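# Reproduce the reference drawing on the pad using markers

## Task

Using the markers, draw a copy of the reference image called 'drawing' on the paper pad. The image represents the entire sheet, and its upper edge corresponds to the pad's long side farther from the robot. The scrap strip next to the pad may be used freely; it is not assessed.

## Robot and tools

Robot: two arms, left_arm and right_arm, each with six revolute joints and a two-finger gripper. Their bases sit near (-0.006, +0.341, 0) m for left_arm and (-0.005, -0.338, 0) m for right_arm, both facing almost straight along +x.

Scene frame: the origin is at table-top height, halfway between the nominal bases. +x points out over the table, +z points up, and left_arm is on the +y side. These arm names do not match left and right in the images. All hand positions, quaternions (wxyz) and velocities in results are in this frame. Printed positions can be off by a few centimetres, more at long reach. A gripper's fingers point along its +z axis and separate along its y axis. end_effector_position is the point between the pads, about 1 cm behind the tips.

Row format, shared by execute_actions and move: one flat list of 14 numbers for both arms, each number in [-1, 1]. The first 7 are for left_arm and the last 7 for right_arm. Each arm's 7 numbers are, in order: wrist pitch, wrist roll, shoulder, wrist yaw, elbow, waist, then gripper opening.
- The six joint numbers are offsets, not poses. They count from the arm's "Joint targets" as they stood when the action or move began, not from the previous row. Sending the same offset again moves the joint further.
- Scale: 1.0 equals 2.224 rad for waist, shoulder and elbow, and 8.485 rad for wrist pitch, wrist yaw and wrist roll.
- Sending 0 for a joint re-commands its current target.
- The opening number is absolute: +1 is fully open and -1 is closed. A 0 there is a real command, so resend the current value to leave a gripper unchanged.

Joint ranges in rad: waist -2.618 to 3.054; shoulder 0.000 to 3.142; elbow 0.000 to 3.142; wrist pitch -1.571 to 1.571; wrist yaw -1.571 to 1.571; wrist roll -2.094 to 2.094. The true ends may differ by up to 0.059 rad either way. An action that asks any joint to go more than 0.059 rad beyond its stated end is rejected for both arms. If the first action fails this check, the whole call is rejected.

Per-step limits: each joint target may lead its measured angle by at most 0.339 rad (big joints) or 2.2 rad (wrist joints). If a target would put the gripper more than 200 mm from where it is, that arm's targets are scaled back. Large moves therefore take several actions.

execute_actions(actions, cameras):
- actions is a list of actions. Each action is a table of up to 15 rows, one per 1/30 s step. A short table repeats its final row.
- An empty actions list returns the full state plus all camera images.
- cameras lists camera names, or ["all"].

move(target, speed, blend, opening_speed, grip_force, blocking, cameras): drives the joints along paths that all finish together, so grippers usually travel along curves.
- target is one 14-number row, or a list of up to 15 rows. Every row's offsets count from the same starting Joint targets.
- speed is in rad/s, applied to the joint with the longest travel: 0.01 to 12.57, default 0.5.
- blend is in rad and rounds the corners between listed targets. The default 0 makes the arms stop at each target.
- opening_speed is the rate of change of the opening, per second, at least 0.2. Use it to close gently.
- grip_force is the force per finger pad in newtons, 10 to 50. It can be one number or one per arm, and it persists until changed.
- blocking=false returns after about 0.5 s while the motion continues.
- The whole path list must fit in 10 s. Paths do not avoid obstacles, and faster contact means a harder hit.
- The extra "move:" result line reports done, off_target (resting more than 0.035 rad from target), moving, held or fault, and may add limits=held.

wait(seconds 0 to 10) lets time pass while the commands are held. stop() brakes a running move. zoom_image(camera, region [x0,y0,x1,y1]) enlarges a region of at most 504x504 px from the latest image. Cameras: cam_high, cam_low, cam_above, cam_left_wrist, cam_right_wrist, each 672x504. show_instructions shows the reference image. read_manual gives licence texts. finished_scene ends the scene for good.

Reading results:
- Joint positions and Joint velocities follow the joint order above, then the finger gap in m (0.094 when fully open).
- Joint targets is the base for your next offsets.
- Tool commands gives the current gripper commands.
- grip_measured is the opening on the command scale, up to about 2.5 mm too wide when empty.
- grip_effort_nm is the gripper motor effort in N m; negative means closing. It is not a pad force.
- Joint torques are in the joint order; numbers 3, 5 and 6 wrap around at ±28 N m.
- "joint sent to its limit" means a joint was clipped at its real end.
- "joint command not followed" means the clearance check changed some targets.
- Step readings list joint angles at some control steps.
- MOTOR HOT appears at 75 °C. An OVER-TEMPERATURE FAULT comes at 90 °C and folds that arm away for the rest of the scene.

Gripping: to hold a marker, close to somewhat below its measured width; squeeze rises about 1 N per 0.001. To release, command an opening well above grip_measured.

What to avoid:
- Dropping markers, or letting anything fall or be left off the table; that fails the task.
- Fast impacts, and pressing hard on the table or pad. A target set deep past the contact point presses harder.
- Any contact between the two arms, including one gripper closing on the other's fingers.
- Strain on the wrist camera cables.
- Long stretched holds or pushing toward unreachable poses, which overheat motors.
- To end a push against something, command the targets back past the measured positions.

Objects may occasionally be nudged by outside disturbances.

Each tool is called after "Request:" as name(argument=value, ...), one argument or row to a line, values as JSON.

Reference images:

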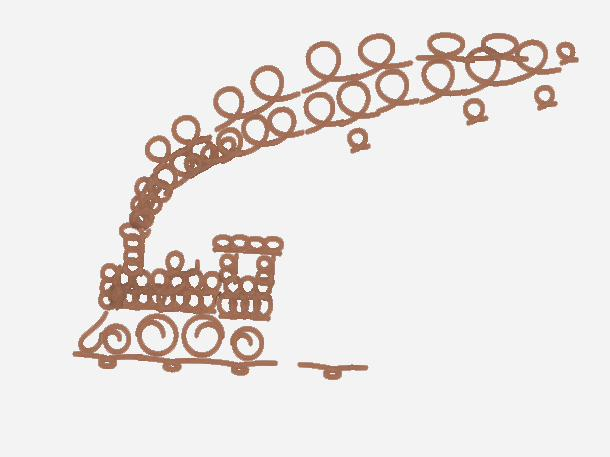

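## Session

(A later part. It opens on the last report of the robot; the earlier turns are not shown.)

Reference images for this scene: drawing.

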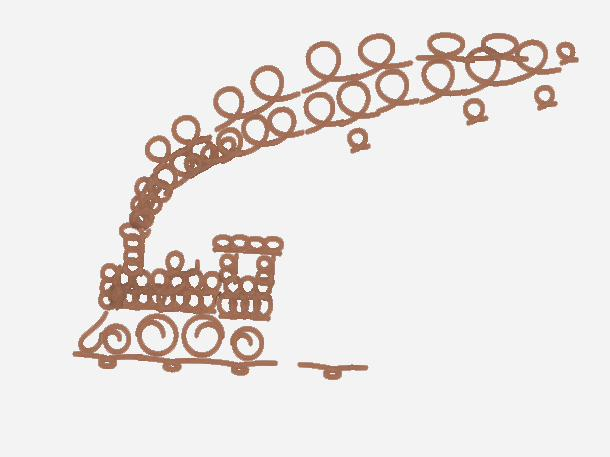

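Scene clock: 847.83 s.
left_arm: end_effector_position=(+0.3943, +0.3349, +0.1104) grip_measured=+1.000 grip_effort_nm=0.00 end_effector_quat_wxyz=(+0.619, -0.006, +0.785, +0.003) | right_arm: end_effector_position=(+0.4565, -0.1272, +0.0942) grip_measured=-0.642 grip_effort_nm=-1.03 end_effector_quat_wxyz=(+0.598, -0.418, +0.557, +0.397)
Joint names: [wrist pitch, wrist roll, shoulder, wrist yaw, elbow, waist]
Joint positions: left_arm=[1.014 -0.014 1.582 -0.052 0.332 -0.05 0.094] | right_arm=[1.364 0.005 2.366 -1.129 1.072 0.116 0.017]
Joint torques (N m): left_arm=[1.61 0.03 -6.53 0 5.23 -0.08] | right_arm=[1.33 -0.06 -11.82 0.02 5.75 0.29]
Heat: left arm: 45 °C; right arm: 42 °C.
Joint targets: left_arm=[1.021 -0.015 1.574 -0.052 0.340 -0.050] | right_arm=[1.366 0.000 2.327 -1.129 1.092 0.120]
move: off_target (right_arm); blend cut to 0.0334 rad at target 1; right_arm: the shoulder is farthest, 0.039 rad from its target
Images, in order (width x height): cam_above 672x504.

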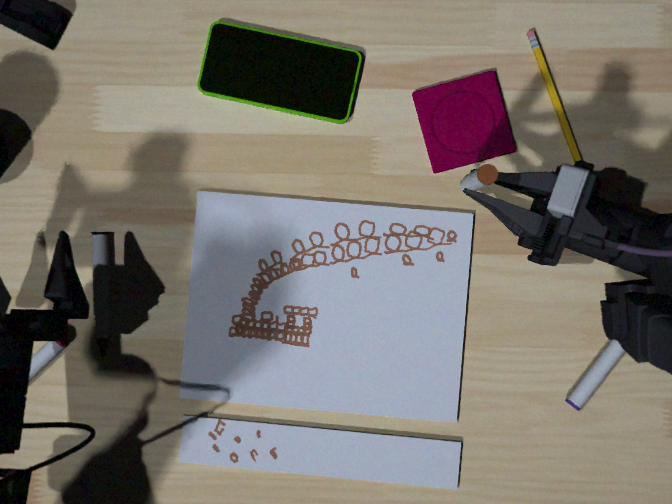

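Request:
move(
  target=[
    [0,0,0,0,0,0,1,0,0,0.035162,-0.021736,0,0.224064,-1],
    [0,0,0,0,0,0,1,0,0,0.035162,-0.024093,0,0.215071,-1],
    [0,0,0,0,0,0,1,0,0,0.05,-0.024093,0,0.215071,-1],
  ],
  speed=[0.4,0.1,0.08],
  blend=[0,0,0],
  cameras=[],
)

Request:
move(
  target=[
    [0,0,0,0,0,0,1,0,0,0,-0.001390,0,-0.006750,-1],
    [0,0,0,0,0,0,1,0,0,0,-0.003493,0,-0.011128,-1],
    [0,0,0,0,0,0,1,0,0,0,-0.004218,0,-0.014690,-1],
    [0,0,0,0,0,0,1,0,0,0,0.000783,0,-0.016244,-1],
    [0,0,0,0,0,0,1,0,0,0,0.001981,0,-0.018146,-1],
    [0,0,0,0,0,0,1,0,0,0,0.004243,0,-0.008130,-1],
    [0,0,0,0,0,0,1,0,0,0,0.005613,0,-0.007370,-1],
    [0,0,0,0,0,0,1,0,0,0,0.007444,0,-0.002229,-1],
    [0,0,0,0,0,0,1,0,0,0,0.010737,0,0.002665,-1],
    [0,0,0,0,0,0,1,0,0,0,0.011990,0,0.006047,-1],
    [0,0,0,0,0,0,1,0,0,0,0.012370,0,0.008450,-1],
    [0,0,0,0,0,0,1,0,0,0,0.007369,0,0.010004,-1],
    [0,0,0,0,0,0,1,0,0,0,0.006171,0,0.011906,-1],
    [0,0,0,0,0,0,1,0,0,0,0.003909,0,0.001890,-1],
    [0,0,0,0,0,0,1,0,0,0,0.002539,0,0.001130,-1],
  ],
  speed=0.06,
  blend=[0.001,0.001,0.001,0.001,0.001,0.001,0.001,0.001,0.001,0.001,0.001,0.001,0.001,0.001,0],
  cameras=[],
)

Request:
move(
  target=[
    [0,0,0,0,0,0,1,0,0,0,-0.001831,0,-0.005141,-1],
    [0,0,0,0,0,0,1,0,0,0,-0.003769,0,-0.008045,-1],
    [0,0,0,0,0,0,1,0,0,0,-0.005489,0,-0.012125,-1],
    [0,0,0,0,0,0,1,0,0,0,-0.005863,0,-0.015083,-1],
    [0,0,0,0,0,0,1,0,0,0,-0.000739,0,-0.016246,-1],
    [0,0,0,0,0,0,1,0,0,0,0.000474,0,-0.017397,-1],
    [0,0,0,0,0,0,1,0,0,0,0.002336,0,-0.006978,-1],
    [0,0,0,0,0,0,1,0,0,0,0.003350,0,-0.006241,-1],
    [0,0,0,0,0,0,1,0,0,0,0.004598,0,-0.001402,-1],
    [0,0,0,0,0,0,1,0,0,0,0.006518,0,0.001920,-1],
    [0,0,0,0,0,0,1,0,0,0,0.007047,0,0.003854,-1],
    [0,0,0,0,0,0,1,0,0,0,0.007058,0,0.005158,-1],
    [0,0,0,0,0,0,1,0,0,0,0.002292,0,0.004577,-1],
  ],
  speed=0.06,
  blend=[0.001,0.001,0.001,0.001,0.001,0.001,0.001,0.001,0.001,0.001,0.001,0.001,0],
  cameras=[],
)

Request:
move(
  target=[
    [0,0,0,0,0,0,1,0,0,-0.028777,0,0,0,-1],
    [0,0,0,0,0,0,1,0,0,-0.028777,0.014035,0,0.026635,-1],
    [0,0,0,0,0,0,1,0,0,-0.028777,0.011678,0,0.017642,-1],
    [0,0,0,0,0,0,1,0,0,0,0.011678,0,0.017642,-1],
  ],
  speed=[0.3,0.3,0.1,0.08],
  blend=[0,0,0,0],
  cameras=[],
)

Request:
move(
  target=[
    [0,0,0,0,0,0,1,0,0,0,-0.001460,0,-0.006950,-1],
    [0,0,0,0,0,0,1,0,0,0,-0.004116,0,-0.011963,-1],
    [0,0,0,0,0,0,1,0,0,0,-0.005218,0,-0.015230,-1],
    [0,0,0,0,0,0,1,0,0,0,-0.005621,0,-0.017749,-1],
    [0,0,0,0,0,0,1,0,0,0,-0.000473,0,-0.019517,-1],
    [0,0,0,0,0,0,1,0,0,0,0.000729,0,-0.021418,-1],
    [0,0,0,0,0,0,1,0,0,0,0.003654,0,-0.011050,-1],
    [0,0,0,0,0,0,1,0,0,0,0.005527,0,-0.009981,-1],
    [0,0,0,0,0,0,1,0,0,0,0.007093,0,-0.008714,-1],
    [0,0,0,0,0,0,1,0,0,0,0.008827,0,-0.003314,-1],
    [0,0,0,0,0,0,1,0,0,0,0.011824,0,0.000638,-1],
    [0,0,0,0,0,0,1,0,0,0,0.014309,0,0.005250,-1],
    [0,0,0,0,0,0,1,0,0,0,0.015582,0,0.008918,-1],
    [0,0,0,0,0,0,1,0,0,0,0.015985,0,0.011437,-1],
    [0,0,0,0,0,0,1,0,0,0,0.010837,0,0.013205,-1],
  ],
  speed=0.06,
  blend=[0.001,0.001,0.001,0.001,0.001,0.001,0.001,0.001,0.001,0.001,0.001,0.001,0.001,0.001,0],
  cameras=[],
)

Request:
move(
  target=[
    [0,0,0,0,0,0,1,0,0,0,-0.001202,0,0.001901,-1],
    [0,0,0,0,0,0,1,0,0,0,-0.004127,0,-0.008467,-1],
    [0,0,0,0,0,0,1,0,0,0,-0.006000,0,-0.009536,-1],
    [0,0,0,0,0,0,1,0,0,0,-0.007566,0,-0.010803,-1],
    [0,0,0,0,0,0,1,0,0,0,-0.009300,0,-0.016203,-1],
    [0,0,0,0,0,0,1,0,0,0,-0.012079,0,-0.020322,-1],
    [0,0,0,0,0,0,1,0,0,0,-0.014289,0,-0.024986,-1],
    [0,0,0,0,0,0,1,0,0,0,-0.015046,0,-0.027779,-1],
    [0,0,0,0,0,0,1,0,0,0,-0.015182,0,-0.029777,-1],
    [0,0,0,0,0,0,1,0,0,0,-0.009863,0,-0.031056,-1],
    [0,0,0,0,0,0,1,0,0,0,-0.008588,0,-0.032157,-1],
    [0,0,0,0,0,0,1,0,0,0,-0.006098,0,-0.021255,-1],
    [0,0,0,0,0,0,1,0,0,0,-0.004673,0,-0.020219,-1],
    [0,0,0,0,0,0,1,0,0,0,-0.003554,0,-0.019155,-1],
    [0,0,0,0,0,0,1,0,0,0,-0.002386,0,-0.014145,-1],
  ],
  speed=0.06,
  blend=[0.001,0.001,0.001,0.001,0.001,0.001,0.001,0.001,0.001,0.001,0.001,0.001,0.001,0.001,0],
  cameras=[],
)

Request:
move(
  target=[
    [0,0,0,0,0,0,1,0,0,0,0.001835,0,0.002755,-1],
    [0,0,0,0,0,0,1,0,0,0,0.003129,0,0.005589,-1],
    [0,0,0,0,0,0,1,0,0,0,0.003609,0,0.007568,-1],
    [0,0,0,0,0,0,1,0,0,0,0.003573,0,0.008948,-1],
    [0,0,0,0,0,0,1,0,0,0,-0.001475,0,0.008360,-1],
  ],
  speed=0.06,
  blend=[0.001,0.001,0.001,0.001,0],
  cameras=[],
)

Request:
move(
  target=[
    [0,0,0,0,0,0,1,0,0,-0.03,0,0,0,-1],
    [0,0,0,0,0,0,1,0,0,-0.05,0,0,-0.2,-1],
  ],
  speed=[0.3,0.8],
  blend=[0.05,0],
  cameras=["cam_above"],
)

Scene clock: 863.77 s.
left_arm: end_effector_position=(+0.3943, +0.3349, +0.1104) grip_measured=+1.000 grip_effort_nm=0.00 end_effector_quat_wxyz=(+0.619, -0.006, +0.785, +0.003) | right_arm: end_effector_position=(+0.2674, +0.0540, +0.0648) grip_measured=-0.642 grip_effort_nm=-1.03 end_effector_quat_wxyz=(-0.408, +0.578, -0.407, -0.578)
Joint names: [wrist pitch, wrist roll, shoulder, wrist yaw, elbow, waist]
Joint positions: left_arm=[1.014 -0.014 1.582 -0.052 0.332 -0.05 0.094] | right_arm=[1.364 0.005 2.43 -1.327 1.072 0.603 0.017]
Joint torques (N m): left_arm=[1.66 0.06 -6.32 -0.08 5.29 -0.09] | right_arm=[1.24 -0.07 -8.24 -0.07 5.3 -0.4]
Heat: left arm: 45 °C; right arm: 41 °C.
Joint targets: left_arm=[1.021 -0.015 1.574 -0.052 0.340 -0.050] | right_arm=[1.366 0.000 2.438 -1.333 1.092 0.598]
move: done
No camera images: "cameras" was empty.

Scene clock: 868.73 s.
left_arm: end_effector_position=(+0.3943, +0.3349, +0.1104) grip_measured=+1.000 grip_effort_nm=0.00 end_effector_quat_wxyz=(+0.619, -0.006, +0.785, +0.003) | right_arm: end_effector_position=(+0.2703, +0.0569, +0.0648) grip_measured=-0.642 grip_effort_nm=-1.03 end_effector_quat_wxyz=(-0.414, +0.573, -0.414, -0.574)
Joint names: [wrist pitch, wrist roll, shoulder, wrist yaw, elbow, waist]
Joint positions: left_arm=[1.014 -0.014 1.582 -0.052 0.332 -0.05 0.094] | right_arm=[1.364 0.005 2.43 -1.299 1.072 0.607 0.017]
Joint torques (N m): left_arm=[1.67 -0.01 -6.41 -0.04 5.27 -0.02] | right_arm=[1.26 -0.07 -8.23 -0.11 5.33 -0.53]
Heat: left arm: 45 °C; right arm: 42 °C.
Joint targets: left_arm=[1.021 -0.015 1.574 -0.052 0.340 -0.050] | right_arm=[1.366 0.000 2.438 -1.312 1.092 0.601]
move: done
No camera images: "cameras" was empty.

Scene clock: 872.70 s.
left_arm: end_effector_position=(+0.3943, +0.3349, +0.1104) grip_measured=+1.000 grip_effort_nm=0.00 end_effector_quat_wxyz=(+0.619, -0.006, +0.785, +0.003) | right_arm: end_effector_position=(+0.2749, +0.0572, +0.0648) grip_measured=-0.642 grip_effort_nm=-1.03 end_effector_quat_wxyz=(-0.421, +0.568, -0.420, -0.569)
Joint names: [wrist pitch, wrist roll, shoulder, wrist yaw, elbow, waist]
Joint positions: left_arm=[1.014 -0.014 1.582 -0.052 0.332 -0.05 0.094] | right_arm=[1.364 0.005 2.43 -1.279 1.072 0.605 0.017]
Joint torques (N m): left_arm=[1.66 0.06 -6.46 -0.04 5.3 -0.27] | right_arm=[1.27 -0.06 -8.24 -0.14 5.34 0.53]
Heat: left arm: 45 °C; right arm: 42 °C.
Joint targets: left_arm=[1.021 -0.015 1.574 -0.052 0.340 -0.050] | right_arm=[1.366 0.000 2.438 -1.293 1.092 0.611]
move: done
No camera images: "cameras" was empty.

Scene clock: 876.37 s.
left_arm: end_effector_position=(+0.3943, +0.3349, +0.1104) grip_measured=+1.000 grip_effort_nm=0.00 end_effector_quat_wxyz=(+0.619, -0.006, +0.785, +0.003) | right_arm: end_effector_position=(+0.2708, +0.0755, +0.0652) grip_measured=-0.642 grip_effort_nm=-1.03 end_effector_quat_wxyz=(-0.433, +0.559, -0.432, -0.560)
Joint names: [wrist pitch, wrist roll, shoulder, wrist yaw, elbow, waist]
Joint positions: left_arm=[1.014 -0.014 1.582 -0.052 0.332 -0.05 0.094] | right_arm=[1.365 0.005 2.43 -1.187 1.072 0.654 0.017]
Joint torques (N m): left_arm=[1.68 0.03 -6.45 -0.04 5.08 0.06] | right_arm=[1.31 -0.06 -8.32 -0.07 5.39 -0.35]
Heat: left arm: 45 °C; right arm: 42 °C.
Joint targets: left_arm=[1.021 -0.015 1.574 -0.052 0.340 -0.050] | right_arm=[1.366 0.000 2.438 -1.193 1.092 0.650]
move: done
No camera images: "cameras" was empty.

Scene clock: 881.47 s.
left_arm: end_effector_position=(+0.3943, +0.3349, +0.1104) grip_measured=+1.000 grip_effort_nm=0.00 end_effector_quat_wxyz=(+0.619, -0.006, +0.785, +0.003) | right_arm: end_effector_position=(+0.2821, +0.0835, +0.0654) grip_measured=-0.642 grip_effort_nm=-1.03 end_effector_quat_wxyz=(-0.457, +0.540, -0.455, -0.541)
Joint names: [wrist pitch, wrist roll, shoulder, wrist yaw, elbow, waist]
Joint positions: left_arm=[1.014 -0.014 1.582 -0.052 0.332 -0.05 0.094] | right_arm=[1.365 0.005 2.43 -1.088 1.072 0.669 0.017]
Joint torques (N m): left_arm=[1.67 0.05 -6.31 0 5.26 -0.1] | right_arm=[1.36 -0.06 -8.29 -0.13 5.46 0.91]
Heat: left arm: 45 °C; right arm: 42 °C.
Joint targets: left_arm=[1.021 -0.015 1.574 -0.052 0.340 -0.050] | right_arm=[1.366 0.000 2.438 -1.101 1.092 0.680]
move: done
No camera images: "cameras" was empty.

Scene clock: 885.90 s.
left_arm: end_effector_position=(+0.3943, +0.3349, +0.1104) grip_measured=+1.000 grip_effort_nm=0.00 end_effector_quat_wxyz=(+0.619, -0.006, +0.785, +0.003) | right_arm: end_effector_position=(+0.2856, +0.0740, +0.0654) grip_measured=-0.642 grip_effort_nm=-1.03 end_effector_quat_wxyz=(-0.452, +0.544, -0.450, -0.545)
Joint names: [wrist pitch, wrist roll, shoulder, wrist yaw, elbow, waist]
Joint positions: left_arm=[1.014 -0.014 1.582 -0.052 0.332 -0.05 0.094] | right_arm=[1.365 0.005 2.43 -1.133 1.072 0.641 0.017]
Joint torques (N m): left_arm=[1.62 0.05 -6.26 -0.05 5.12 -0.18] | right_arm=[1.34 -0.06 -8.27 0.11 5.42 0.59]
Heat: left arm: 45 °C; right arm: 42 °C.
Joint targets: left_arm=[1.021 -0.015 1.574 -0.052 0.340 -0.050] | right_arm=[1.366 0.000 2.438 -1.122 1.092 0.648]
move: done
No camera images: "cameras" was empty.

Scene clock: 887.57 s.
left_arm: end_effector_position=(+0.3943, +0.3349, +0.1104) grip_measured=+1.000 grip_effort_nm=0.00 end_effector_quat_wxyz=(+0.619, -0.006, +0.785, +0.003) | right_arm: end_effector_position=(+0.2797, +0.0800, +0.0654) grip_measured=-0.642 grip_effort_nm=-1.03 end_effector_quat_wxyz=(-0.450, +0.546, -0.448, -0.547)
Joint names: [wrist pitch, wrist roll, shoulder, wrist yaw, elbow, waist]
Joint positions: left_arm=[1.014 -0.014 1.582 -0.052 0.332 -0.05 0.094] | right_arm=[1.365 0.005 2.43 -1.121 1.072 0.661 0.017]
Joint torques (N m): left_arm=[1.67 0.01 -6.37 -0.07 5.29 -0.03] | right_arm=[1.34 -0.06 -8.28 -0.14 5.44 0.51]
Heat: left arm: 45 °C; right arm: 42 °C.
Joint targets: left_arm=[1.021 -0.015 1.574 -0.052 0.340 -0.050] | right_arm=[1.366 0.000 2.438 -1.134 1.092 0.667]
move: done
No camera images: "cameras" was empty.

Scene clock: 889.10 s.
left_arm: end_effector_position=(+0.3943, +0.3349, +0.1104) grip_measured=+1.000 grip_effort_nm=0.00 end_effector_quat_wxyz=(+0.619, -0.006, +0.785, +0.003) | right_arm: end_effector_position=(+0.4317, -0.0812, +0.0942) grip_measured=-0.642 grip_effort_nm=-1.03 end_effector_quat_wxyz=(+0.575, -0.447, +0.534, +0.428)
Joint names: [wrist pitch, wrist roll, shoulder, wrist yaw, elbow, waist]
Joint positions: left_arm=[1.014 -0.014 1.582 -0.052 0.332 -0.05 0.094] | right_arm=[1.364 0.005 2.366 -1.134 1.072 0.218 0.017]
Joint torques (N m): left_arm=[1.68 0.07 -6.49 -0.04 5.19 -0.01] | right_arm=[1.33 -0.07 -11.82 0.03 5.71 0.32]
Heat: left arm: 45 °C; right arm: 42 °C.
Joint targets: left_arm=[1.021 -0.015 1.574 -0.052 0.340 -0.050] | right_arm=[1.366 0.000 2.327 -1.134 1.092 0.222]
move: off_target (right_arm); blend cut to 0.0334 rad at target 1; right_arm: the shoulder is farthest, 0.039 rad from its target
Images, in order (width x height): cam_above 672x504.

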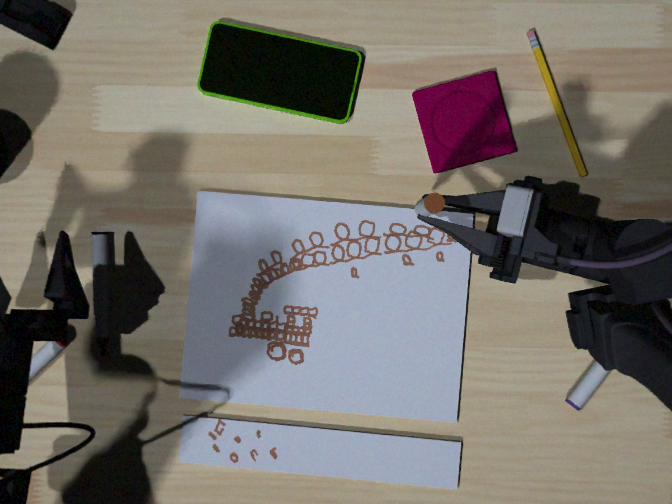

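Request:
zoom_image(
  camera="cam_above",
  region=[225, 300, 335, 375],
)

Scaled by 4.582 from the camera's 672x504 image, which has a finer 960x720 frame.

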